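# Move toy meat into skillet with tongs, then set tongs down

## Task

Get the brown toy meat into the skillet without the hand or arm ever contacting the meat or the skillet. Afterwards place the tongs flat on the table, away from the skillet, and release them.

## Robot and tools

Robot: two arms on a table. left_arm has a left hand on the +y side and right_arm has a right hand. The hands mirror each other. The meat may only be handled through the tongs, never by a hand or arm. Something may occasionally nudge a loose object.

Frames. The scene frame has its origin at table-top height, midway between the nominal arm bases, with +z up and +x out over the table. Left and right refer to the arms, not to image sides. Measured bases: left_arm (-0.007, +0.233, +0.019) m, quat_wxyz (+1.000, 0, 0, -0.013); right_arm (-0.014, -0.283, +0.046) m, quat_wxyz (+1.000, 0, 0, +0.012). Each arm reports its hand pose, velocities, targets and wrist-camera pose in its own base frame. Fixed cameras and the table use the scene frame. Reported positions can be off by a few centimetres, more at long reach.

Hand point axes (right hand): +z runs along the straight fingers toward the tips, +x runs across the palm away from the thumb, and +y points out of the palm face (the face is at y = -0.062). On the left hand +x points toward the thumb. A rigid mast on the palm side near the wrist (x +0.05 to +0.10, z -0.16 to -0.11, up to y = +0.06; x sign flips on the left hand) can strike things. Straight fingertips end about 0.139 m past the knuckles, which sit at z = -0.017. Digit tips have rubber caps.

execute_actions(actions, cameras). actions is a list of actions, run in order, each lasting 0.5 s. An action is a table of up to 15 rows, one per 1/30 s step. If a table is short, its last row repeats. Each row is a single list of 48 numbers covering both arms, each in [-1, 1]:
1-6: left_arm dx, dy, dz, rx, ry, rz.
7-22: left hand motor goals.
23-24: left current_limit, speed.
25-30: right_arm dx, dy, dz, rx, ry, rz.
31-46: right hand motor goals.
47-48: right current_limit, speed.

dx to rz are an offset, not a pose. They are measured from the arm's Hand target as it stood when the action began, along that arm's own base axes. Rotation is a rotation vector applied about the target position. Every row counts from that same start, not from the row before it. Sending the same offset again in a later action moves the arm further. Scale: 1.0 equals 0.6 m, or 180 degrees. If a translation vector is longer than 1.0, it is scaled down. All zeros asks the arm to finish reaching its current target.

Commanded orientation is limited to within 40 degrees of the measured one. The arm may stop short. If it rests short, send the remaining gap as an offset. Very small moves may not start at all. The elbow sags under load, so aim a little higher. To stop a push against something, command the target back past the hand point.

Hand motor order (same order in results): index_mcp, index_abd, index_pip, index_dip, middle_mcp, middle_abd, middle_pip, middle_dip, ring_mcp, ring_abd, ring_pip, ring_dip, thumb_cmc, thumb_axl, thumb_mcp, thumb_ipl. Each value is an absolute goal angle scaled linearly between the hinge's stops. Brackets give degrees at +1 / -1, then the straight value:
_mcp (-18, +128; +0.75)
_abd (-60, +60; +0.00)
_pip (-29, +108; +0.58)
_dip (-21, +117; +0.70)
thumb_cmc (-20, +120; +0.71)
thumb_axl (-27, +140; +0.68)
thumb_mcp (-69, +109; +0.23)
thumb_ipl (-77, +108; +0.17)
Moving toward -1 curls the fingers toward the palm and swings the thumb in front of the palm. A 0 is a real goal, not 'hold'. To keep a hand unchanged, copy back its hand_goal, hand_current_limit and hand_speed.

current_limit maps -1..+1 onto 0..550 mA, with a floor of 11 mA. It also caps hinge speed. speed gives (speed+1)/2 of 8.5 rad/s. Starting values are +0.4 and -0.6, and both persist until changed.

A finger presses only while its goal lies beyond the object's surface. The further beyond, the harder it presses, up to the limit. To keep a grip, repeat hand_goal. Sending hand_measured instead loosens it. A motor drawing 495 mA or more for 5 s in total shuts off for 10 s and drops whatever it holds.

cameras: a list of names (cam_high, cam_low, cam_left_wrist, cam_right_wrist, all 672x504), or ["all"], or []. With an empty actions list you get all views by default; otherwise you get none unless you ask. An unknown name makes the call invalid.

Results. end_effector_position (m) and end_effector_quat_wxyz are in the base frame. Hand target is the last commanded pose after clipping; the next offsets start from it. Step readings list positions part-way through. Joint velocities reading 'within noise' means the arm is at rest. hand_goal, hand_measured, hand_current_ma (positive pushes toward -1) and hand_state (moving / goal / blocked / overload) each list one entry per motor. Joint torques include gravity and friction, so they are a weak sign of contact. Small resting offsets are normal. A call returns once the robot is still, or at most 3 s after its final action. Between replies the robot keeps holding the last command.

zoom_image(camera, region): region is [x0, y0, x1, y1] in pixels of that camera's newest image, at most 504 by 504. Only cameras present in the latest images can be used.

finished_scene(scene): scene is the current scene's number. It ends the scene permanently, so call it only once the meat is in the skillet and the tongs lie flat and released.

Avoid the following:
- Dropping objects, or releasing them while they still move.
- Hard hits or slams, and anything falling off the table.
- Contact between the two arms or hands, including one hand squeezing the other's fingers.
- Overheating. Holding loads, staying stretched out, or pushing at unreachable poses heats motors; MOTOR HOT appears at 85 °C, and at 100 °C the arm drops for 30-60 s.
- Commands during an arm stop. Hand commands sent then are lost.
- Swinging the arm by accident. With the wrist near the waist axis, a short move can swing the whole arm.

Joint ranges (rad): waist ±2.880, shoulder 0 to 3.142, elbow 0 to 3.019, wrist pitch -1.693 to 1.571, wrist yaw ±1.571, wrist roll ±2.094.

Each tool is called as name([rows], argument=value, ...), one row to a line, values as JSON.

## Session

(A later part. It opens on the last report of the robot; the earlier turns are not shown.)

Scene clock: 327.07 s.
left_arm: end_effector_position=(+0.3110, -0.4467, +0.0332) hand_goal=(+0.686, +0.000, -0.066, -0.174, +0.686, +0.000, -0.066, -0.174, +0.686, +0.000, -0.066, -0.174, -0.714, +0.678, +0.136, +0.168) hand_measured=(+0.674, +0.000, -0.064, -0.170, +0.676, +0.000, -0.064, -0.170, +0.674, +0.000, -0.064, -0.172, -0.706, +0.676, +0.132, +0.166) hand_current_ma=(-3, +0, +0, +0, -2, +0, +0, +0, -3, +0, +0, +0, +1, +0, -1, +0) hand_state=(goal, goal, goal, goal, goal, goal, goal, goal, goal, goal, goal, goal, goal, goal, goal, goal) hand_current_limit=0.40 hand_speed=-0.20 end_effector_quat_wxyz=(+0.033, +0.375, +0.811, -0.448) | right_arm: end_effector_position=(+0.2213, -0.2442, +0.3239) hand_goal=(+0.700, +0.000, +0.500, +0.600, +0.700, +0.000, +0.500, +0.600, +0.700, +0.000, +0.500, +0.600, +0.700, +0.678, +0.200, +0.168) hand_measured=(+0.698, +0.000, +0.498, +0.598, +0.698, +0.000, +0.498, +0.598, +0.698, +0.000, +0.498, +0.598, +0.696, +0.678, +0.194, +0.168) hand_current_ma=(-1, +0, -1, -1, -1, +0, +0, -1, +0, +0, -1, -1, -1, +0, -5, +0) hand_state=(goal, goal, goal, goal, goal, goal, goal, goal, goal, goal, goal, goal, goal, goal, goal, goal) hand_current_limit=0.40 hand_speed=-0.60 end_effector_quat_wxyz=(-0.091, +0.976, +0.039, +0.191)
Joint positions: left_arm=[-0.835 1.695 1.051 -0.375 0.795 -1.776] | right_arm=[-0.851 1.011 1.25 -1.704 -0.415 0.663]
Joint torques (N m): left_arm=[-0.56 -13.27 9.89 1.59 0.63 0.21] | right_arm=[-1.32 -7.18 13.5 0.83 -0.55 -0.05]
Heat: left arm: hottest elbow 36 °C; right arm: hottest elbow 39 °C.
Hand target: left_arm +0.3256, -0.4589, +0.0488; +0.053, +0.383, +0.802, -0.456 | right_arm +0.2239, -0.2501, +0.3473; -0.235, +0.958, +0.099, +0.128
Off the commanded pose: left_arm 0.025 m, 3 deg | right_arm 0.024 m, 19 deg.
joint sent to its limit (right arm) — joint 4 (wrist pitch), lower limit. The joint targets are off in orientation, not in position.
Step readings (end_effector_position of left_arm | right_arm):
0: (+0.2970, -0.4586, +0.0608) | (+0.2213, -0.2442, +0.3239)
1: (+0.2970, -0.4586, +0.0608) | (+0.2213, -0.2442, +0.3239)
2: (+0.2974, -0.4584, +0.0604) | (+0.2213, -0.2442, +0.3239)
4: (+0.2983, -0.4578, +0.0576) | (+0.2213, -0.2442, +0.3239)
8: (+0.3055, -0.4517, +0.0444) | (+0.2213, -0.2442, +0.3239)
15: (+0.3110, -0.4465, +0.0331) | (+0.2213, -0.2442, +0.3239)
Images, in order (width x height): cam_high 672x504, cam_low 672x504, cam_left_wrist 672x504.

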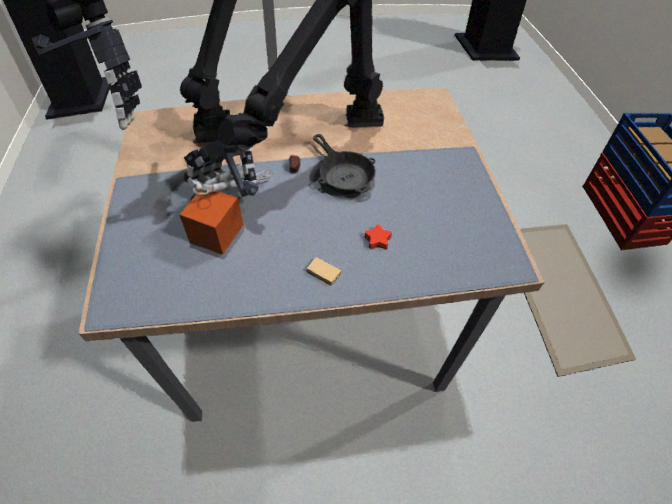

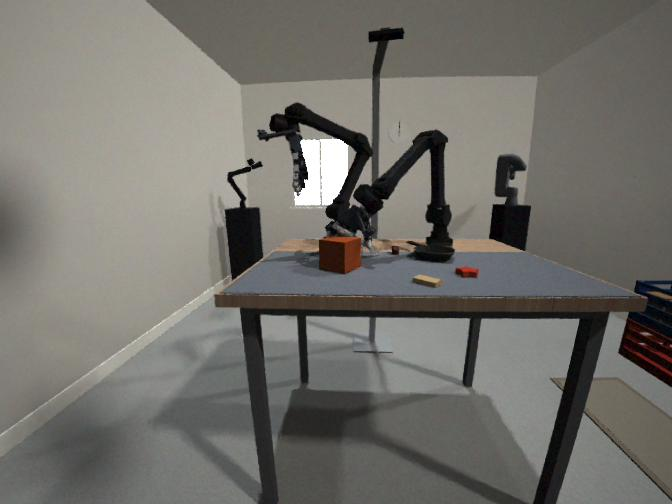

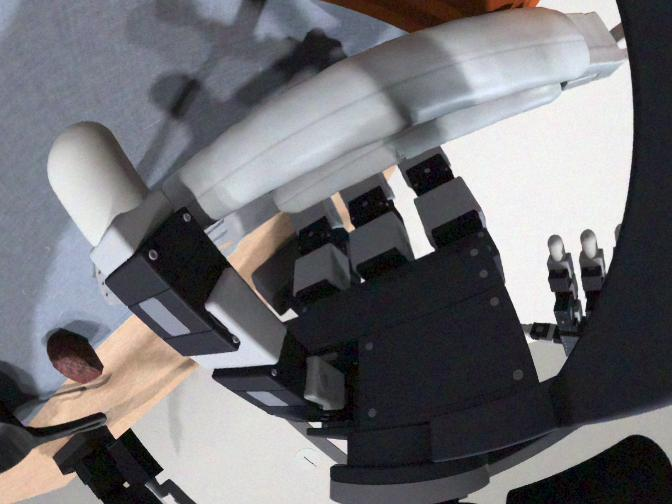

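execute_actions([
  [[0,0,0,0,0,0,0.685,0,-0.066,-0.174,0.685,0,-0.066,-0.174,0.685,0,-0.066,-0.174,-0.714,0.677,0.135,0.168,0.4,-0.2,0,0,0,0,0,0,0.7,0,0.5,0.6,0.7,0,0.5,0.6,0.7,0,0.5,0.6,0.7,0.678,0.2,0.168,0.4,-0.6]],
], cameras=["cam_high","cam_left_wrist"])

zoom_image(camera="cam_high", region=[160, 110, 300, 250])

Scene clock: 332.33 s.
left_arm: end_effector_position=(+0.3111, -0.4467, +0.0332) hand_goal=(+0.686, +0.000, -0.066, -0.174, +0.686, +0.000, -0.066, -0.174, +0.686, +0.000, -0.066, -0.174, -0.714, +0.678, +0.136, +0.168) hand_measured=(+0.674, +0.000, -0.064, -0.170, +0.676, +0.000, -0.064, -0.170, +0.674, +0.000, -0.064, -0.172, -0.706, +0.676, +0.132, +0.166) hand_current_ma=(-3, +0, +0, +0, -2, +0, +0, +0, -3, +0, +0, +0, +1, +0, -1, +0) hand_state=(goal, goal, goal, goal, goal, goal, goal, goal, goal, goal, goal, goal, goal, goal, goal, goal) hand_current_limit=0.40 hand_speed=-0.20 end_effector_quat_wxyz=(+0.033, +0.375, +0.811, -0.448) | right_arm: end_effector_position=(+0.2213, -0.2442, +0.3239) hand_goal=(+0.700, +0.000, +0.500, +0.600, +0.700, +0.000, +0.500, +0.600, +0.700, +0.000, +0.500, +0.600, +0.700, +0.678, +0.200, +0.168) hand_measured=(+0.698, +0.000, +0.498, +0.598, +0.698, +0.000, +0.498, +0.598, +0.698, +0.000, +0.498, +0.598, +0.696, +0.678, +0.194, +0.168) hand_current_ma=(-1, +0, -1, -1, -1, +0, +0, -1, +0, +0, -1, -1, -1, +0, -5, +0) hand_state=(goal, goal, goal, goal, goal, goal, goal, goal, goal, goal, goal, goal, goal, goal, goal, goal) hand_current_limit=0.40 hand_speed=-0.60 end_effector_quat_wxyz=(-0.091, +0.976, +0.039, +0.191)
Joint positions: left_arm=[-0.835 1.695 1.051 -0.375 0.795 -1.775] | right_arm=[-0.851 1.011 1.25 -1.704 -0.415 0.663]
Joint torques (N m): left_arm=[-0.5 -13.39 9.91 1.59 0.63 0.22] | right_arm=[-0.91 -6.89 13.53 0.92 -0.5 -0.03]
Heat: left arm: hottest elbow 36 °C; right arm: hottest elbow 39 °C.
Hand target: left_arm +0.3256, -0.4589, +0.0488; +0.053, +0.383, +0.802, -0.456 | right_arm +0.2239, -0.2501, +0.3473; -0.235, +0.958, +0.099, +0.128
Off the commanded pose: left_arm 0.025 m, 3 deg | right_arm 0.024 m, 19 deg.
joint sent to its limit (right arm) — joint 4 (wrist pitch), lower limit. The joint targets are off in orientation, not in position.
Step readings (end_effector_position of left_arm | right_arm):
0: (+0.3111, -0.4467, +0.0332) | (+0.2213, -0.2442, +0.3239)
1: (+0.3111, -0.4467, +0.0332) | (+0.2213, -0.2442, +0.3239)
2: (+0.3111, -0.4467, +0.0332) | (+0.2213, -0.2442, +0.3239)
4: (+0.3111, -0.4467, +0.0332) | (+0.2213, -0.2442, +0.3239)
8: (+0.3111, -0.4467, +0.0332) | (+0.2213, -0.2442, +0.3239)
15: (+0.3111, -0.4467, +0.0332) | (+0.2213, -0.2442, +0.3239)
Images, in order (width x height): cam_high 672x504, cam_left_wrist 672x504.

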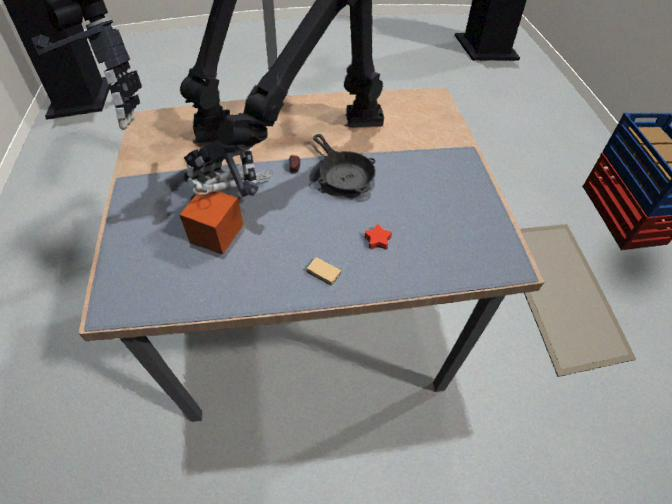

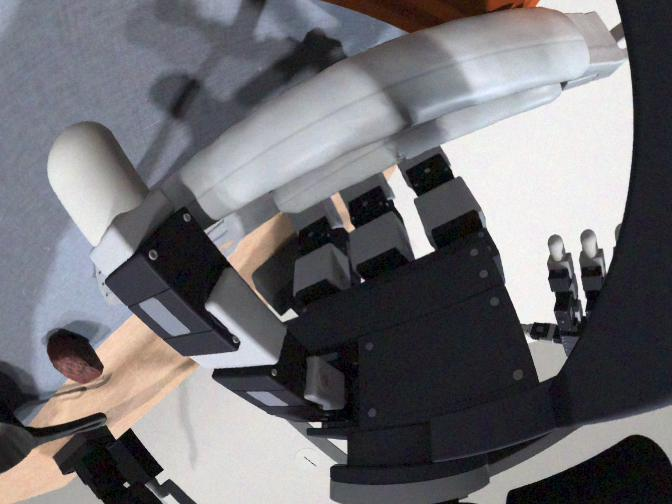

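Scaled by 3.600.

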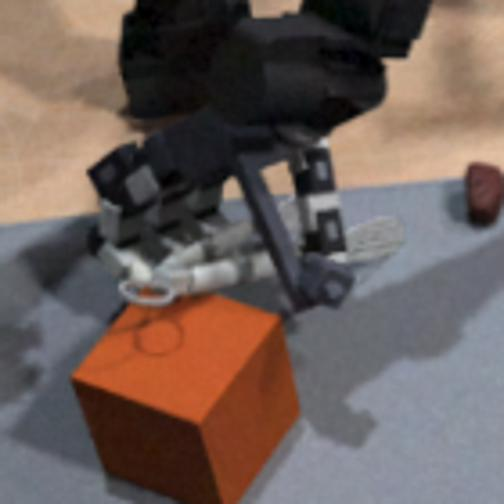

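execute_actions([
  [[0.01,-0.015,0.03,0,0,0,0.685,0,-0.066,-0.174,0.685,0,-0.066,-0.174,0.685,0,-0.066,-0.174,-0.714,0.677,0.135,0.168,0.4,-0.2,0,0,0,0,0,0,0.7,0,0.5,0.6,0.7,0,0.5,0.6,0.7,0,0.5,0.6,0.7,0.678,0.2,0.168,0.4,-0.6]],
], cameras=["cam_high","cam_left_wrist"])

zoom_image(camera="cam_high", region=[160, 110, 300, 250])

Scene clock: 337.87 s.
left_arm: end_effector_position=(+0.3123, -0.4481, +0.0389) hand_goal=(+0.686, +0.000, -0.066, -0.174, +0.686, +0.000, -0.066, -0.174, +0.686, +0.000, -0.066, -0.174, -0.714, +0.678, +0.136, +0.168) hand_measured=(+0.674, +0.000, -0.064, -0.170, +0.676, +0.000, -0.064, -0.170, +0.674, +0.000, -0.064, -0.172, -0.706, +0.676, +0.132, +0.166) hand_current_ma=(-3, +0, +0, +0, -2, +0, +0, +0, -3, +0, +0, +0, +1, +0, -1, +0) hand_state=(goal, goal, goal, goal, goal, goal, goal, goal, goal, goal, goal, goal, goal, goal, goal, goal) hand_current_limit=0.40 hand_speed=-0.20 end_effector_quat_wxyz=(+0.027, +0.373, +0.813, -0.445) | right_arm: end_effector_position=(+0.2213, -0.2442, +0.3239) hand_goal=(+0.700, +0.000, +0.500, +0.600, +0.700, +0.000, +0.500, +0.600, +0.700, +0.000, +0.500, +0.600, +0.700, +0.678, +0.200, +0.168) hand_measured=(+0.698, +0.000, +0.498, +0.598, +0.698, +0.000, +0.498, +0.598, +0.698, +0.000, +0.498, +0.598, +0.696, +0.678, +0.194, +0.168) hand_current_ma=(-1, +0, -1, -1, -1, +0, +0, -1, +0, +0, -1, -1, -1, +0, -5, +0) hand_state=(goal, goal, goal, goal, goal, goal, goal, goal, goal, goal, goal, goal, goal, goal, goal, goal) hand_current_limit=0.40 hand_speed=-0.60 end_effector_quat_wxyz=(-0.091, +0.976, +0.039, +0.191)
Joint positions: left_arm=[-0.835 1.695 1.074 -0.412 0.795 -1.775] | right_arm=[-0.851 1.011 1.25 -1.704 -0.415 0.663]
Joint torques (N m): left_arm=[-0.85 -13.92 11.99 1.01 0.57 0.18] | right_arm=[-1.9 -7.18 13.59 0.9 -0.57 -0.06]
Heat: left arm: hottest elbow 36 °C; right arm: hottest elbow 39 °C.
Hand target: left_arm +0.3315, -0.4678, +0.0666; +0.053, +0.383, +0.802, -0.456 | right_arm +0.2239, -0.2501, +0.3473; -0.235, +0.958, +0.099, +0.128
Off the commanded pose: left_arm 0.039 m, 4 deg | right_arm 0.024 m, 19 deg.
joint sent to its limit (right arm) — joint 4 (wrist pitch), lower limit. The joint targets are off in orientation, not in position.
Step readings (end_effector_position of left_arm | right_arm):
0: (+0.3111, -0.4467, +0.0332) | (+0.2213, -0.2442, +0.3239)
1: (+0.3111, -0.4467, +0.0332) | (+0.2213, -0.2442, +0.3239)
2: (+0.3110, -0.4466, +0.0332) | (+0.2213, -0.2442, +0.3239)
4: (+0.3099, -0.4455, +0.0329) | (+0.2213, -0.2442, +0.3239)
8: (+0.3099, -0.4455, +0.0348) | (+0.2213, -0.2442, +0.3239)
15: (+0.3126, -0.4484, +0.0391) | (+0.2213, -0.2442, +0.3239)
Images, in order (width x height): cam_high 672x504, cam_left_wrist 672x504.

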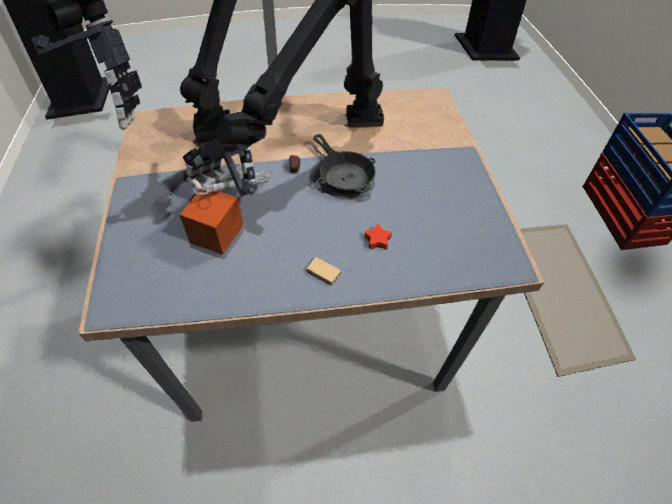

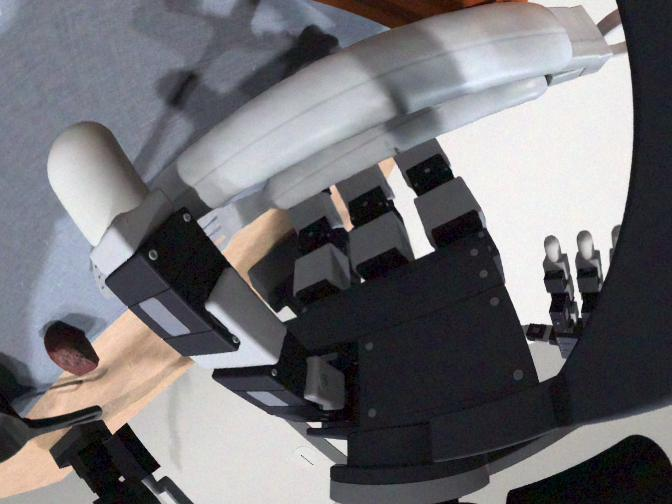

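Scaled by 3.600.

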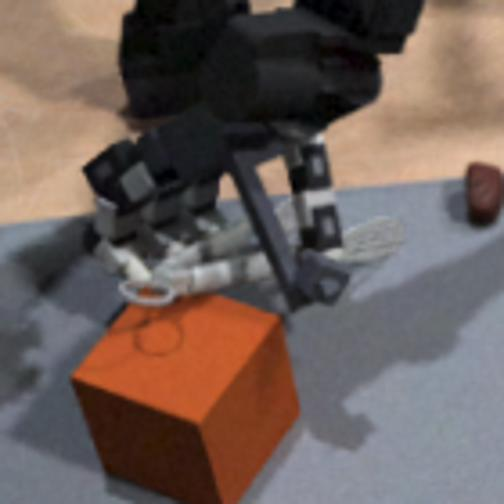

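execute_actions([
  [[-0.015,0.0147,0.03,0,0,0,0.685,0,-0.066,-0.174,0.685,0,-0.066,-0.174,0.685,0,-0.066,-0.174,-0.714,0.677,0.135,0.168,0.4,-0.2,0,0,0,0,0,0,0.7,0,0.5,0.6,0.7,0,0.5,0.6,0.7,0,0.5,0.6,0.7,0.678,0.2,0.168,0.4,-0.6]],
  [[0,0,-0.026,0,0,0,0.685,0,-0.066,-0.174,0.685,0,-0.066,-0.174,0.685,0,-0.066,-0.174,-0.714,0.677,0.135,0.168,0.4,-0.2,0,0,0,0,0,0,0.7,0,0.5,0.6,0.7,0,0.5,0.6,0.7,0,0.5,0.6,0.7,0.678,0.2,0.168,0.4,-0.6]],
  [[0,0,-0.026,0,0,0,0.685,0,-0.066,-0.174,0.685,0,-0.066,-0.174,0.685,0,-0.066,-0.174,-0.714,0.677,0.135,0.168,0.4,-0.2,0,0,0,0,0,0,0.7,0,0.5,0.6,0.7,0,0.5,0.6,0.7,0,0.5,0.6,0.7,0.678,0.2,0.168,0.4,-0.6]],
], cameras=["cam_high","cam_left_wrist"])

zoom_image(camera="cam_high", region=[160, 110, 300, 250])

Scene clock: 351.63 s.
left_arm: end_effector_position=(+0.3162, -0.4525, +0.0492) hand_goal=(+0.686, +0.000, -0.066, -0.174, +0.686, +0.000, -0.066, -0.174, +0.686, +0.000, -0.066, -0.174, -0.714, +0.678, +0.136, +0.168) hand_measured=(+0.674, +0.000, -0.064, -0.170, +0.676, +0.000, -0.064, -0.170, +0.674, +0.000, -0.064, -0.172, -0.706, +0.676, +0.132, +0.166) hand_current_ma=(-3, +0, +0, +0, -2, +0, +0, +0, -3, +0, +0, +0, +1, +0, -1, +0) hand_state=(goal, goal, goal, goal, goal, goal, goal, goal, goal, goal, goal, goal, goal, goal, goal, goal) hand_current_limit=0.40 hand_speed=-0.20 end_effector_quat_wxyz=(+0.042, +0.378, +0.807, -0.451) | right_arm: end_effector_position=(+0.2213, -0.2442, +0.3239) hand_goal=(+0.700, +0.000, +0.500, +0.600, +0.700, +0.000, +0.500, +0.600, +0.700, +0.000, +0.500, +0.600, +0.700, +0.678, +0.200, +0.168) hand_measured=(+0.698, +0.000, +0.498, +0.598, +0.698, +0.000, +0.498, +0.598, +0.698, +0.000, +0.498, +0.598, +0.696, +0.678, +0.194, +0.168) hand_current_ma=(-1, +0, -1, -1, -1, +0, +0, -1, +0, +0, -1, -1, -1, +0, -5, +0) hand_state=(goal, goal, goal, goal, goal, goal, goal, goal, goal, goal, goal, goal, goal, goal, goal, goal) hand_current_limit=0.40 hand_speed=-0.60 end_effector_quat_wxyz=(-0.091, +0.976, +0.039, +0.191)
Joint positions: left_arm=[-0.835 1.679 1.074 -0.393 0.795 -1.775] | right_arm=[-0.851 1.011 1.25 -1.704 -0.415 0.663]
Joint torques (N m): left_arm=[-0.97 -12.86 8.31 2.09 0.53 0.17] | right_arm=[-1.67 -7.53 13.59 0.72 -0.54 -0.02]
Heat: left arm: hottest elbow 39 °C; right arm: hottest elbow 40 °C.
Hand target: left_arm +0.3225, -0.4590, +0.0534; +0.053, +0.383, +0.802, -0.456 | right_arm +0.2239, -0.2501, +0.3473; -0.235, +0.958, +0.099, +0.128
Off the commanded pose: left_arm 0.010 m, 2 deg | right_arm 0.024 m, 19 deg.
joint sent to its limit (right arm) — joint 4 (wrist pitch), lower limit. The joint targets are off in orientation, not in position.
Step readings (end_effector_position of left_arm | right_arm):
0: (+0.3123, -0.4481, +0.0389) | (+0.2213, -0.2442, +0.3239)
1: (+0.3122, -0.4480, +0.0389) | (+0.2213, -0.2442, +0.3239)
2: (+0.3118, -0.4475, +0.0388) | (+0.2213, -0.2442, +0.3239)
4: (+0.3102, -0.4458, +0.0396) | (+0.2213, -0.2442, +0.3239)
8: (+0.3089, -0.4444, +0.0471) | (+0.2213, -0.2442, +0.3239)
15: (+0.3093, -0.4448, +0.0578) | (+0.2213, -0.2442, +0.3239)
16: (+0.3092, -0.4447, +0.0578) | (+0.2213, -0.2442, +0.3239)
17: (+0.3092, -0.4447, +0.0578) | (+0.2213, -0.2442, +0.3239)
19: (+0.3093, -0.4448, +0.0578) | (+0.2213, -0.2442, +0.3239)
23: (+0.3103, -0.4459, +0.0584) | (+0.2213, -0.2442, +0.3239)
30: (+0.3111, -0.4468, +0.0589) | (+0.2213, -0.2442, +0.3239)
31: (+0.3112, -0.4469, +0.0590) | (+0.2213, -0.2442, +0.3239)
32: (+0.3118, -0.4475, +0.0590) | (+0.2213, -0.2442, +0.3239)
34: (+0.3137, -0.4497, +0.0584) | (+0.2213, -0.2442, +0.3239)
38: (+0.3158, -0.4520, +0.0536) | (+0.2213, -0.2442, +0.3239)
45: (+0.3161, -0.4523, +0.0491) | (+0.2213, -0.2442, +0.3239)
Images, in order (width x height): cam_high 672x504, cam_left_wrist 672x504.

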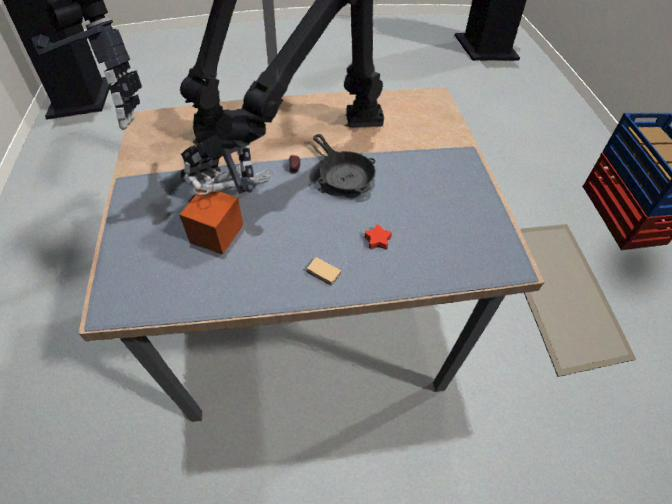

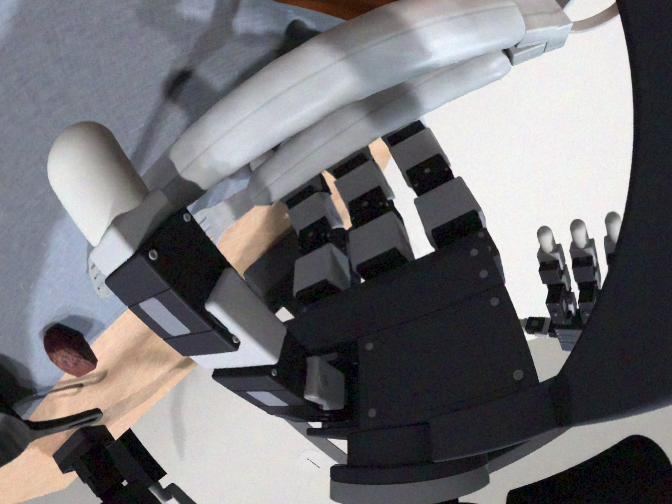

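Scaled by 3.600.

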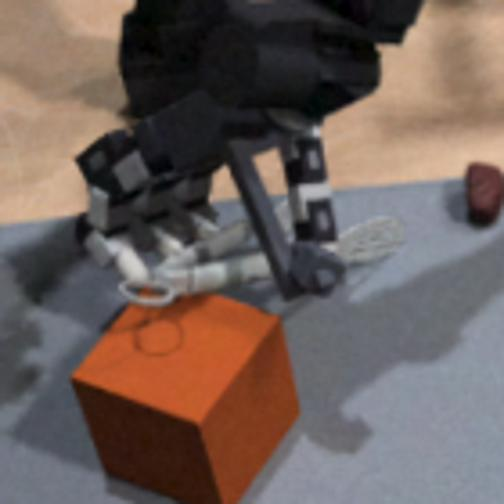

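execute_actions([
  [[0,0,0,0,0,0,0.5,0,-0.066,-0.174,0.5,0,-0.066,-0.174,0.5,0,-0.066,-0.174,-0.714,0.677,0.05,0.168,0.1,-0.6,0,0,0,0,0,0,0.7,0,0.5,0.6,0.7,0,0.5,0.6,0.7,0,0.5,0.6,0.7,0.678,0.2,0.168,0.4,-0.6]],
], cameras=["cam_high","cam_left_wrist"])

zoom_image(camera="cam_high", region=[160, 110, 300, 250])

Scene clock: 358.37 s.
left_arm: end_effector_position=(+0.3164, -0.4524, +0.0492) hand_goal=(+0.500, +0.000, -0.066, -0.174, +0.500, +0.000, -0.066, -0.174, +0.500, +0.000, -0.066, -0.174, -0.714, +0.678, +0.050, +0.168) hand_measured=(+0.498, +0.000, -0.064, -0.170, +0.498, +0.000, -0.064, -0.170, +0.498, +0.000, -0.064, -0.172, -0.706, +0.676, +0.050, +0.166) hand_current_ma=(+0, +0, +0, +0, +0, +0, +0, +0, +0, +0, +0, +0, +1, +0, +0, +0) hand_state=(goal, goal, goal, goal, goal, goal, goal, goal, goal, goal, goal, goal, goal, goal, goal, goal) hand_current_limit=0.10 hand_speed=-0.60 end_effector_quat_wxyz=(+0.042, +0.378, +0.807, -0.451) | right_arm: end_effector_position=(+0.2213, -0.2442, +0.3239) hand_goal=(+0.700, +0.000, +0.500, +0.600, +0.700, +0.000, +0.500, +0.600, +0.700, +0.000, +0.500, +0.600, +0.700, +0.678, +0.200, +0.168) hand_measured=(+0.698, +0.000, +0.498, +0.598, +0.698, +0.000, +0.498, +0.598, +0.698, +0.000, +0.498, +0.598, +0.696, +0.678, +0.194, +0.168) hand_current_ma=(-1, +0, -1, -1, -1, +0, +0, -1, +0, +0, -1, -1, -1, +0, -5, +0) hand_state=(goal, goal, goal, goal, goal, goal, goal, goal, goal, goal, goal, goal, goal, goal, goal, goal) hand_current_limit=0.40 hand_speed=-0.60 end_effector_quat_wxyz=(-0.091, +0.976, +0.039, +0.191)
Joint positions: left_arm=[-0.835 1.679 1.074 -0.393 0.794 -1.775] | right_arm=[-0.851 1.011 1.25 -1.704 -0.415 0.663]
Joint torques (N m): left_arm=[-0.97 -12.92 8.31 2.09 0.53 0.18] | right_arm=[-2.43 -6.71 13.56 1.06 -0.52 -0.03]
Heat: left arm: hottest elbow 39 °C; right arm: hottest elbow 40 °C.
Hand target: left_arm +0.3225, -0.4590, +0.0534; +0.053, +0.383, +0.802, -0.455 | right_arm +0.2239, -0.2501, +0.3473; -0.235, +0.958, +0.099, +0.128
Off the commanded pose: left_arm 0.010 m, 2 deg | right_arm 0.024 m, 19 deg.
joint sent to its limit (right arm) — joint 4 (wrist pitch), lower limit. The joint targets are off in orientation, not in position.
Step readings (end_effector_position of left_arm | right_arm):
0: (+0.3162, -0.4525, +0.0492) | (+0.2213, -0.2442, +0.3239)
1: (+0.3162, -0.4525, +0.0492) | (+0.2213, -0.2442, +0.3239)
2: (+0.3162, -0.4525, +0.0492) | (+0.2213, -0.2442, +0.3239)
4: (+0.3162, -0.4525, +0.0492) | (+0.2213, -0.2442, +0.3239)
8: (+0.3164, -0.4524, +0.0492) | (+0.2213, -0.2442, +0.3239)
15: (+0.3164, -0.4524, +0.0492) | (+0.2213, -0.2442, +0.3239)
Images, in order (width x height): cam_high 672x504, cam_left_wrist 672x504.

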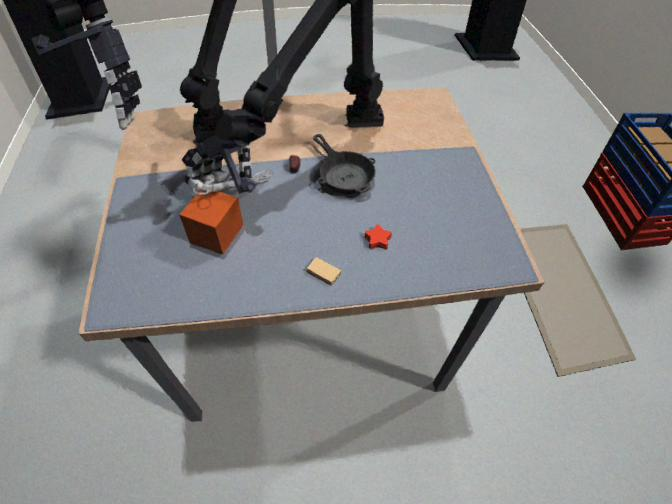

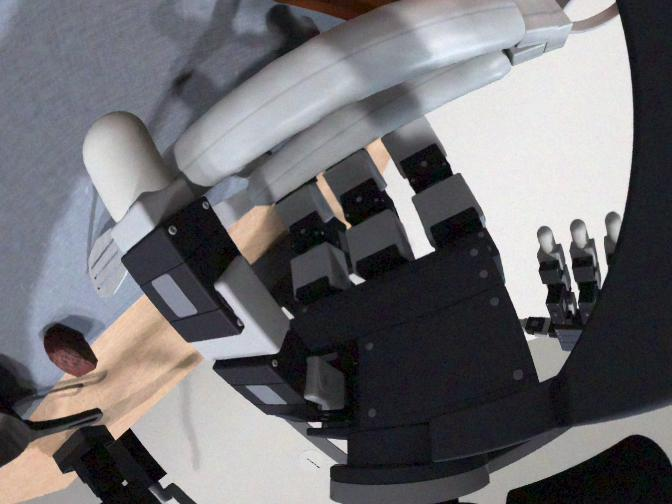

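Scaled by 3.600.

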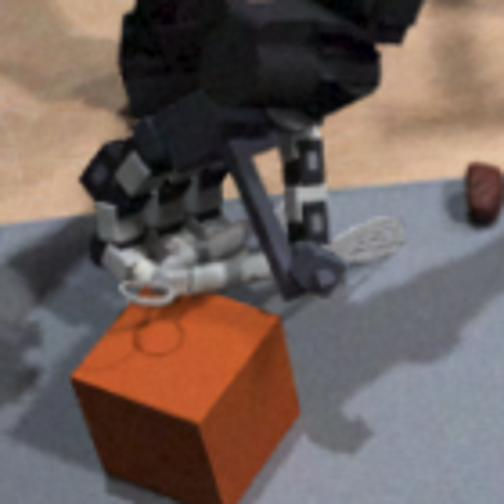

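execute_actions([
  [[0,0,0,0,0,0,0.4,0,-0.066,-0.174,0.4,0,-0.066,-0.174,0.4,0,-0.066,-0.174,-0.714,0.677,-0.05,0.168,0.1,-0.7,0,0,0,0,0,0,0.7,0,0.5,0.6,0.7,0,0.5,0.6,0.7,0,0.5,0.6,0.7,0.678,0.2,0.168,0.4,-0.6]],
  [[0,0,0,0,0,0,0.3,0,-0.066,-0.174,0.3,0,-0.066,-0.174,0.3,0,-0.066,-0.174,-0.714,0.677,-0.135,0.168,0.1,-0.7,0,0,0,0,0,0,0.7,0,0.5,0.6,0.7,0,0.5,0.6,0.7,0,0.5,0.6,0.7,0.678,0.2,0.168,0.4,-0.6]],
], cameras=["cam_high","cam_left_wrist"])

zoom_image(camera="cam_high", region=[160, 110, 300, 250])

Scene clock: 372.20 s.
left_arm: end_effector_position=(+0.3168, -0.4522, +0.0491) hand_goal=(+0.300, +0.000, -0.066, -0.174, +0.300, +0.000, -0.066, -0.174, +0.300, +0.000, -0.066, -0.174, -0.714, +0.678, -0.134, +0.168) hand_measured=(+0.308, +0.000, -0.058, -0.172, +0.300, +0.000, -0.064, -0.170, +0.300, +0.000, -0.064, -0.172, -0.706, +0.678, -0.122, +0.172) hand_current_ma=(+1, +0, +1, +0, +0, +0, +0, +0, +0, +0, +0, +0, +1, +0, +4, +1) hand_state=(goal, goal, goal, goal, goal, goal, goal, goal, goal, goal, goal, goal, goal, goal, goal, goal) hand_current_limit=0.10 hand_speed=-0.70 end_effector_quat_wxyz=(+0.042, +0.378, +0.808, -0.450) | right_arm: end_effector_position=(+0.2213, -0.2442, +0.3239) hand_goal=(+0.700, +0.000, +0.500, +0.600, +0.700, +0.000, +0.500, +0.600, +0.700, +0.000, +0.500, +0.600, +0.700, +0.678, +0.200, +0.168) hand_measured=(+0.698, +0.000, +0.498, +0.598, +0.698, +0.000, +0.498, +0.598, +0.698, +0.000, +0.498, +0.598, +0.696, +0.678, +0.194, +0.168) hand_current_ma=(-1, +0, -1, -1, -1, +0, +0, -1, +0, +0, -1, -1, -1, +0, -5, +0) hand_state=(goal, goal, goal, goal, goal, goal, goal, goal, goal, goal, goal, goal, goal, goal, goal, goal) hand_current_limit=0.40 hand_speed=-0.60 end_effector_quat_wxyz=(-0.091, +0.976, +0.039, +0.191)
Joint positions: left_arm=[-0.835 1.679 1.074 -0.393 0.791 -1.775] | right_arm=[-0.851 1.011 1.25 -1.704 -0.415 0.663]
Joint torques (N m): left_arm=[-1.03 -12.92 8.29 2.09 0.59 0.2] | right_arm=[-1.67 -7.12 13.6 0.83 -0.53 -0.09]
Heat: left arm: hottest elbow 38 °C; right arm: hottest elbow 40 °C.
Hand target: left_arm +0.3226, -0.4590, +0.0535; +0.053, +0.383, +0.802, -0.456 | right_arm +0.2239, -0.2501, +0.3473; -0.235, +0.958, +0.099, +0.128
Off the commanded pose: left_arm 0.010 m, 2 deg | right_arm 0.024 m, 19 deg.
joint sent to its limit (right arm) — joint 4 (wrist pitch), lower limit. The joint targets are off in orientation, not in position.
Step readings (end_effector_position of left_arm | right_arm):
0: (+0.3164, -0.4524, +0.0492) | (+0.2213, -0.2442, +0.3239)
1: (+0.3163, -0.4524, +0.0492) | (+0.2213, -0.2442, +0.3239)
2: (+0.3164, -0.4524, +0.0492) | (+0.2213, -0.2442, +0.3239)
4: (+0.3165, -0.4523, +0.0491) | (+0.2213, -0.2442, +0.3239)
8: (+0.3165, -0.4523, +0.0491) | (+0.2213, -0.2442, +0.3239)
15: (+0.3165, -0.4523, +0.0491) | (+0.2213, -0.2442, +0.3239)
16: (+0.3165, -0.4523, +0.0491) | (+0.2213, -0.2442, +0.3239)
17: (+0.3165, -0.4523, +0.0491) | (+0.2213, -0.2442, +0.3239)
19: (+0.3166, -0.4522, +0.0491) | (+0.2213, -0.2442, +0.3239)
23: (+0.3168, -0.4522, +0.0491) | (+0.2213, -0.2442, +0.3239)
30: (+0.3168, -0.4522, +0.0491) | (+0.2213, -0.2442, +0.3239)
Images, in order (width x height): cam_high 672x504, cam_left_wrist 672x504.

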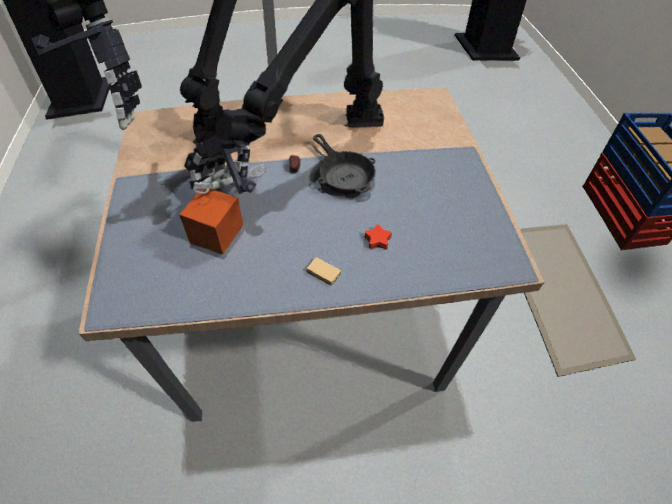

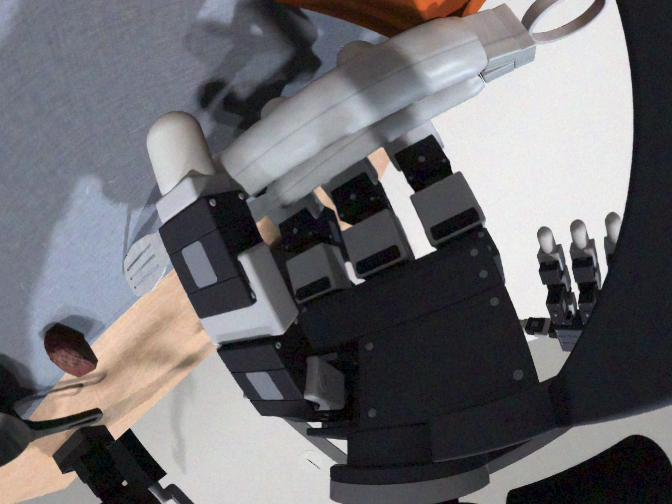

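Scaled by 3.600.

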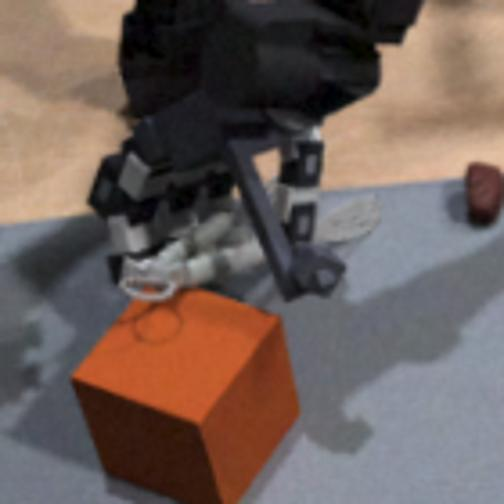

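zoom_image(camera="cam_left_wrist", region=[100, 0, 560, 280])

zoom_image(camera="cam_high", region=[170, 130, 280, 220])

Scaled by 1.096 from the camera's 672x504 image, which has a finer 960x720 frame.

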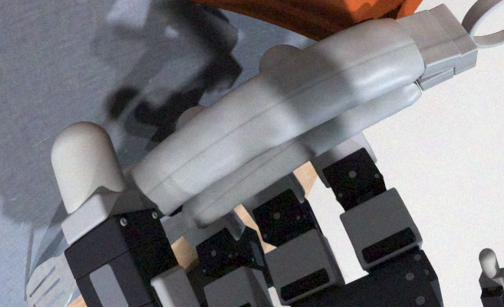

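Scaled by 4.582.

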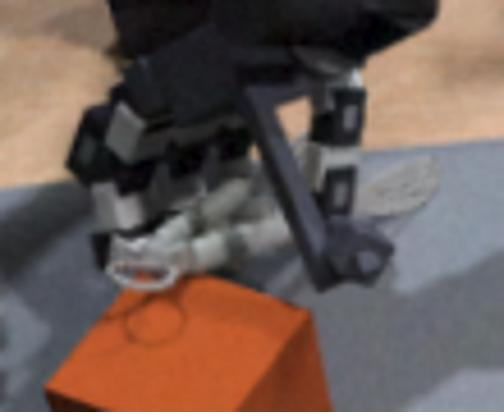

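execute_actions([
  [[0,0,0,0,0,0,0.685,0,-0.066,-0.174,0.685,0,-0.066,-0.174,0.685,0,-0.066,-0.174,-0.714,0.677,0.135,0.168,0.1,-0.5,0,0,0,0,0,0,0.7,0,0.5,0.6,0.7,0,0.5,0.6,0.7,0,0.5,0.6,0.7,0.678,0.2,0.168,0.4,-0.6]],
  [[0,0,0,0,0,0,0.685,0,-0.066,-0.174,0.685,0,-0.066,-0.174,0.685,0,-0.066,-0.174,-0.714,0.677,0.135,0.168,0.1,-0.5,0,0,0,0,0,0,0.7,0,0.5,0.6,0.7,0,0.5,0.6,0.7,0,0.5,0.6,0.7,0.678,0.2,0.168,0.4,-0.6]],
  [[-0.04,-0.02,0.06,0,0,0,0.685,0,-0.066,-0.174,0.685,0,-0.066,-0.174,0.685,0,-0.066,-0.174,-0.714,0.677,0.135,0.168,0.1,-0.5,0,0,0,0,0,0,0.7,0,0.5,0.6,0.7,0,0.5,0.6,0.7,0,0.5,0.6,0.7,0.678,0.2,0.168,0.4,-0.6]],
  [[-0.04,-0.02,0.06,0,0,0,0.3,0,-0.066,-0.174,0.3,0,-0.066,-0.174,0.3,0,-0.066,-0.174,-0.714,0.677,-0.135,0.168,0.1,0,0,0,0,0,0,0,0.7,0,0.5,0.6,0.7,0,0.5,0.6,0.7,0,0.5,0.6,0.7,0.678,0.2,0.168,0.4,-0.6]],
], cameras=["cam_high","cam_left_wrist","cam_low"])

zoom_image(camera="cam_high", region=[160, 110, 300, 250])

Scene clock: 408.80 s.
left_arm: end_effector_position=(+0.2658, -0.4669, +0.0979) hand_goal=(+0.300, +0.000, -0.066, -0.174, +0.300, +0.000, -0.066, -0.174, +0.300, +0.000, -0.066, -0.174, -0.714, +0.678, -0.134, +0.168) hand_measured=(+0.300, +0.004, -0.060, -0.170, +0.300, +0.000, -0.062, -0.170, +0.300, +0.000, -0.064, -0.172, -0.708, +0.678, -0.132, +0.170) hand_current_ma=(+0, +0, +1, +0, +0, +0, +0, +0, +0, +0, +0, +0, +1, +0, +0, +0) hand_state=(goal, goal, goal, goal, goal, goal, goal, goal, goal, goal, goal, goal, goal, goal, goal, goal) hand_current_limit=0.10 hand_speed=0.00 end_effector_quat_wxyz=(+0.035, +0.379, +0.811, -0.444) | right_arm: end_effector_position=(+0.2213, -0.2442, +0.3239) hand_goal=(+0.700, +0.000, +0.500, +0.600, +0.700, +0.000, +0.500, +0.600, +0.700, +0.000, +0.500, +0.600, +0.700, +0.678, +0.200, +0.168) hand_measured=(+0.698, +0.000, +0.498, +0.598, +0.698, +0.000, +0.498, +0.598, +0.698, +0.000, +0.498, +0.598, +0.696, +0.678, +0.194, +0.168) hand_current_ma=(-1, +0, -1, -1, -1, +0, +0, -1, +0, +0, -1, -1, -1, +0, -5, +0) hand_state=(goal, goal, goal, goal, goal, goal, goal, goal, goal, goal, goal, goal, goal, goal, goal, goal) hand_current_limit=0.40 hand_speed=-0.60 end_effector_quat_wxyz=(-0.091, +0.976, +0.039, +0.191)
Joint positions: left_arm=[-0.939 1.563 1.074 -0.455 0.732 -1.882] | right_arm=[-0.851 1.011 1.25 -1.704 -0.415 0.663]
Joint torques (N m): left_arm=[-1.44 -13.04 11.86 1.16 0.37 0.06] | right_arm=[-1.79 -6.95 13.6 0.72 -0.52 -0.03]
Heat: left arm: hottest elbow 38 °C; right arm: hottest elbow 41 °C.
Hand target: left_arm +0.2745, -0.4830, +0.1255; +0.053, +0.383, +0.802, -0.456 | right_arm +0.2239, -0.2501, +0.3473; -0.235, +0.958, +0.099, +0.128
Off the commanded pose: left_arm 0.033 m, 3 deg | right_arm 0.024 m, 19 deg.
joint sent to its limit (right arm) — joint 4 (wrist pitch), lower limit. The joint targets are off in orientation, not in position.
Step readings (end_effector_position of left_arm | right_arm):
0: (+0.3168, -0.4522, +0.0491) | (+0.2213, -0.2442, +0.3239)
1: (+0.3168, -0.4522, +0.0491) | (+0.2213, -0.2442, +0.3239)
2: (+0.3168, -0.4522, +0.0491) | (+0.2213, -0.2442, +0.3239)
4: (+0.3168, -0.4522, +0.0491) | (+0.2213, -0.2442, +0.3239)
8: (+0.3167, -0.4523, +0.0491) | (+0.2213, -0.2442, +0.3239)
15: (+0.3164, -0.4524, +0.0492) | (+0.2213, -0.2442, +0.3239)
16: (+0.3164, -0.4524, +0.0492) | (+0.2213, -0.2442, +0.3239)
17: (+0.3164, -0.4524, +0.0492) | (+0.2213, -0.2442, +0.3239)
19: (+0.3164, -0.4524, +0.0492) | (+0.2213, -0.2442, +0.3239)
23: (+0.3164, -0.4524, +0.0492) | (+0.2213, -0.2442, +0.3239)
30: (+0.3164, -0.4524, +0.0492) | (+0.2213, -0.2442, +0.3239)
31: (+0.3165, -0.4524, +0.0491) | (+0.2213, -0.2442, +0.3239)
32: (+0.3164, -0.4524, +0.0489) | (+0.2213, -0.2442, +0.3239)
34: (+0.3154, -0.4526, +0.0496) | (+0.2213, -0.2442, +0.3239)
38: (+0.3054, -0.4576, +0.0586) | (+0.2213, -0.2442, +0.3239)
45: (+0.2954, -0.4639, +0.0726) | (+0.2213, -0.2442, +0.3239)
46: (+0.2953, -0.4636, +0.0724) | (+0.2213, -0.2442, +0.3239)
47: (+0.2941, -0.4631, +0.0725) | (+0.2213, -0.2442, +0.3239)
49: (+0.2904, -0.4611, +0.0735) | (+0.2213, -0.2442, +0.3239)
53: (+0.2764, -0.4634, +0.0828) | (+0.2213, -0.2442, +0.3239)
60: (+0.2662, -0.4679, +0.0985) | (+0.2213, -0.2442, +0.3239)
Images, in order (width x height): cam_high 672x504, cam_low 672x504, cam_left_wrist 672x504.

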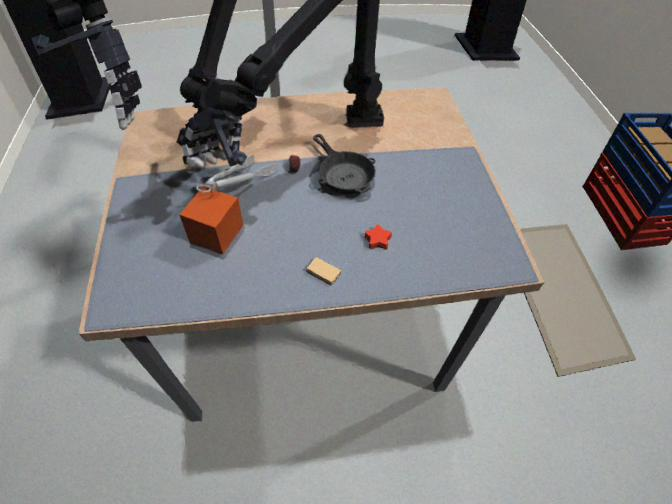

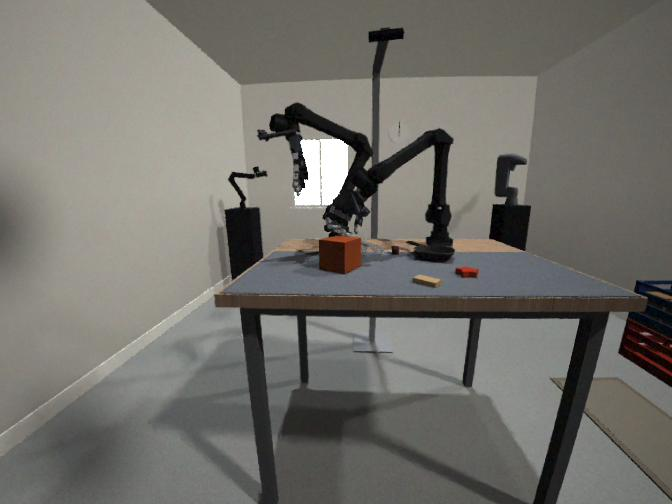

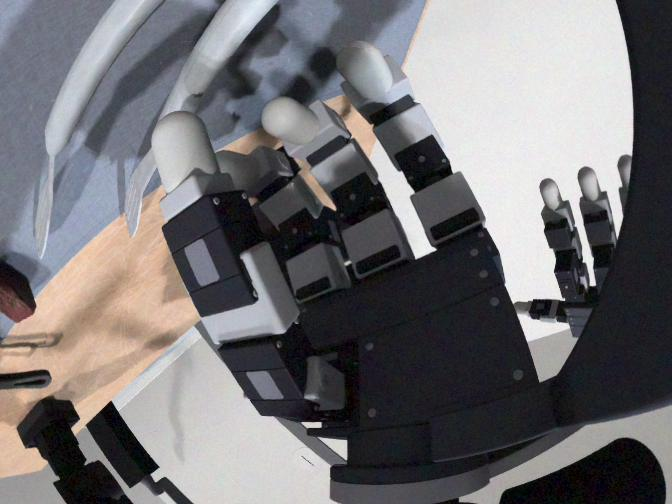

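Scaled by 3.600.

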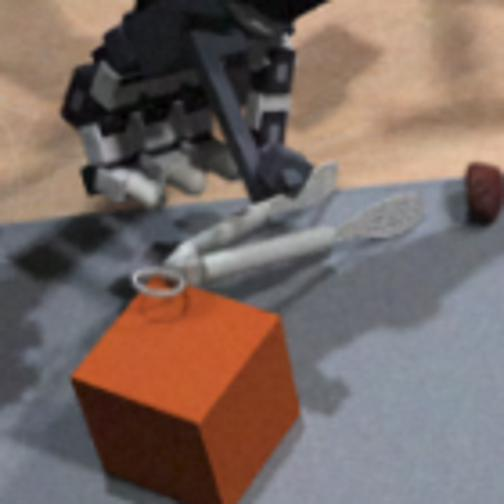

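execute_actions([
  [[0,0.04,0.06,0,0,0,0.685,0,-0.066,-0.174,0.685,0,-0.066,-0.174,0.685,0,-0.066,-0.174,-0.714,0.677,0.135,0.168,0.1,0,0,0,0,0,0,0,0.7,0,0.5,0.6,0.7,0,0.5,0.6,0.7,0,0.5,0.6,0.7,0.678,0.2,0.168,0.4,-0.6]],
  [[0.056,0.023,-0.04,0,0,0,0.685,0,-0.066,-0.174,0.685,0,-0.066,-0.174,0.685,0,-0.066,-0.174,-0.714,0.677,0.135,0.168,0.1,-0.5,0,0,0,0,0,0,0.7,0,0.5,0.6,0.7,0,0.5,0.6,0.7,0,0.5,0.6,0.7,0.678,0.2,0.168,0.4,-0.6]],
], cameras=["cam_high","cam_left_wrist","cam_low"])

zoom_image(camera="cam_high", region=[160, 110, 300, 250])

Scene clock: 455.97 s.
left_arm: end_effector_position=(+0.2923, -0.4258, +0.1103) hand_goal=(+0.686, +0.000, -0.066, -0.174, +0.686, +0.000, -0.066, -0.174, +0.686, +0.000, -0.066, -0.174, -0.714, +0.678, +0.136, +0.168) hand_measured=(+0.674, +0.004, -0.064, -0.170, +0.676, +0.000, -0.064, -0.170, +0.676, +0.000, -0.064, -0.172, -0.708, +0.678, +0.130, +0.170) hand_current_ma=(-3, +0, +0, +0, -2, +0, +0, +0, -2, +0, +0, +0, +1, +0, -1, +0) hand_state=(goal, goal, goal, goal, goal, goal, goal, goal, goal, goal, goal, goal, goal, goal, goal, goal) hand_current_limit=0.10 hand_speed=-0.50 end_effector_quat_wxyz=(+0.029, +0.370, +0.815, -0.445) | right_arm: end_effector_position=(+0.2213, -0.2442, +0.3239) hand_goal=(+0.700, +0.000, +0.500, +0.600, +0.700, +0.000, +0.500, +0.600, +0.700, +0.000, +0.500, +0.600, +0.700, +0.678, +0.200, +0.168) hand_measured=(+0.698, +0.000, +0.498, +0.598, +0.698, +0.000, +0.498, +0.598, +0.698, +0.000, +0.498, +0.598, +0.696, +0.678, +0.194, +0.168) hand_current_ma=(-1, +0, -1, -1, -1, +0, +0, -1, +0, +0, -1, -1, -1, +0, -5, +0) hand_state=(goal, goal, goal, goal, goal, goal, goal, goal, goal, goal, goal, goal, goal, goal, goal, goal) hand_current_limit=0.40 hand_speed=-0.60 end_effector_quat_wxyz=(-0.091, +0.976, +0.039, +0.191)
Joint positions: left_arm=[-0.836 1.523 1.074 -0.576 0.79 -1.786] | right_arm=[-0.851 1.011 1.25 -1.704 -0.415 0.663]
Joint torques (N m): left_arm=[-1.2 -11.4 12.96 1.02 0.62 0.21] | right_arm=[-2.02 -7 13.41 0.8 -0.53 -0.06]
Heat: left arm: hottest elbow 43 °C; right arm: hottest elbow 41 °C.
Hand target: left_arm +0.3080, -0.4453, +0.1375; +0.053, +0.383, +0.802, -0.456 | right_arm +0.2239, -0.2501, +0.3473; -0.235, +0.958, +0.099, +0.128
Off the commanded pose: left_arm 0.037 m, 4 deg | right_arm 0.024 m, 19 deg.
joint sent to its limit (right arm) — joint 4 (wrist pitch), lower limit. The joint targets are off in orientation, not in position.
Step readings (end_effector_position of left_arm | right_arm):
0: (+0.2657, -0.4668, +0.0979) | (+0.2213, -0.2442, +0.3239)
1: (+0.2657, -0.4665, +0.0977) | (+0.2213, -0.2442, +0.3239)
2: (+0.2644, -0.4646, +0.0974) | (+0.2213, -0.2442, +0.3239)
4: (+0.2606, -0.4584, +0.0990) | (+0.2213, -0.2442, +0.3239)
8: (+0.2548, -0.4506, +0.1156) | (+0.2213, -0.2442, +0.3239)
15: (+0.2562, -0.4450, +0.1318) | (+0.2213, -0.2442, +0.3239)
16: (+0.2566, -0.4446, +0.1317) | (+0.2213, -0.2442, +0.3239)
17: (+0.2569, -0.4442, +0.1315) | (+0.2213, -0.2442, +0.3239)
19: (+0.2613, -0.4427, +0.1306) | (+0.2213, -0.2442, +0.3239)
23: (+0.2817, -0.4323, +0.1218) | (+0.2213, -0.2442, +0.3239)
30: (+0.2920, -0.4254, +0.1101) | (+0.2213, -0.2442, +0.3239)
Images, in order (width x height): cam_high 672x504, cam_low 672x504, cam_left_wrist 672x504.

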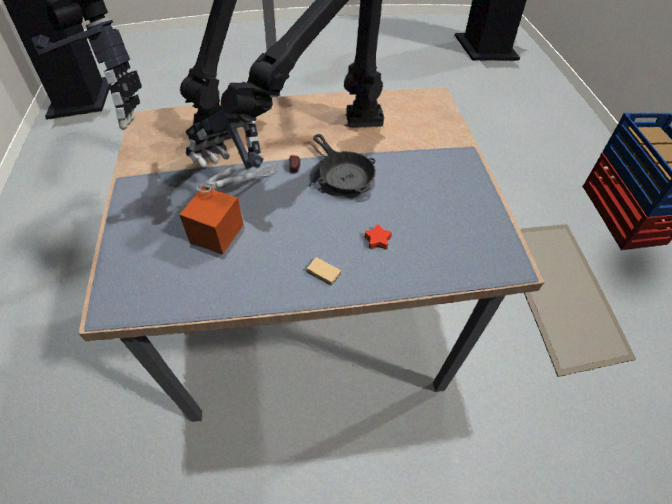

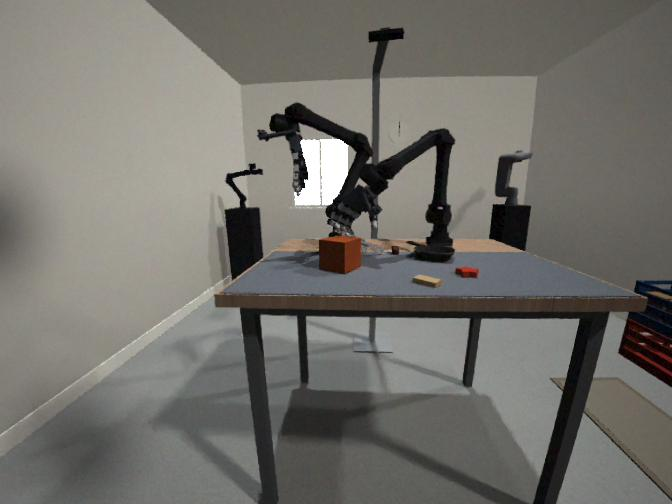

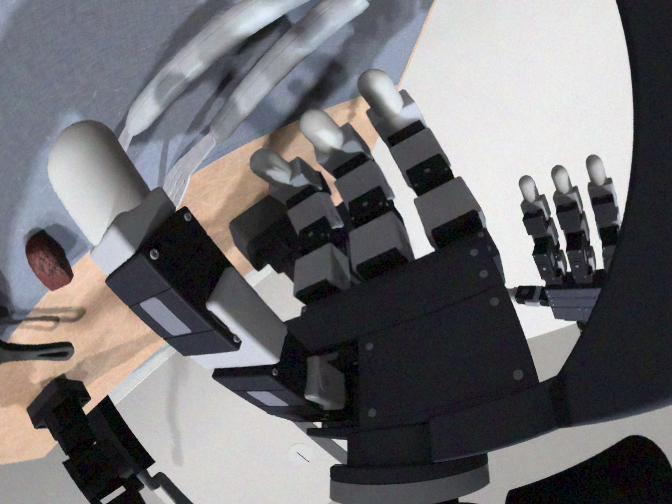

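Scaled by 3.600.

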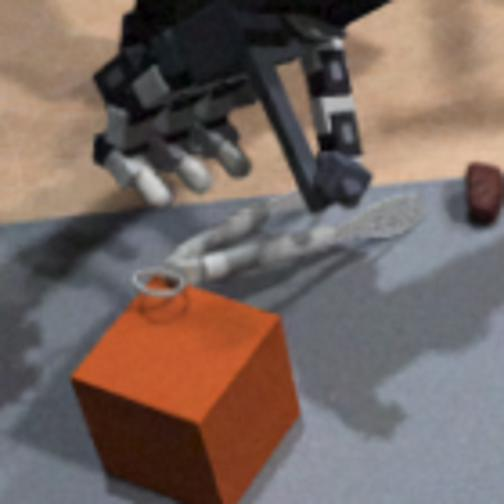

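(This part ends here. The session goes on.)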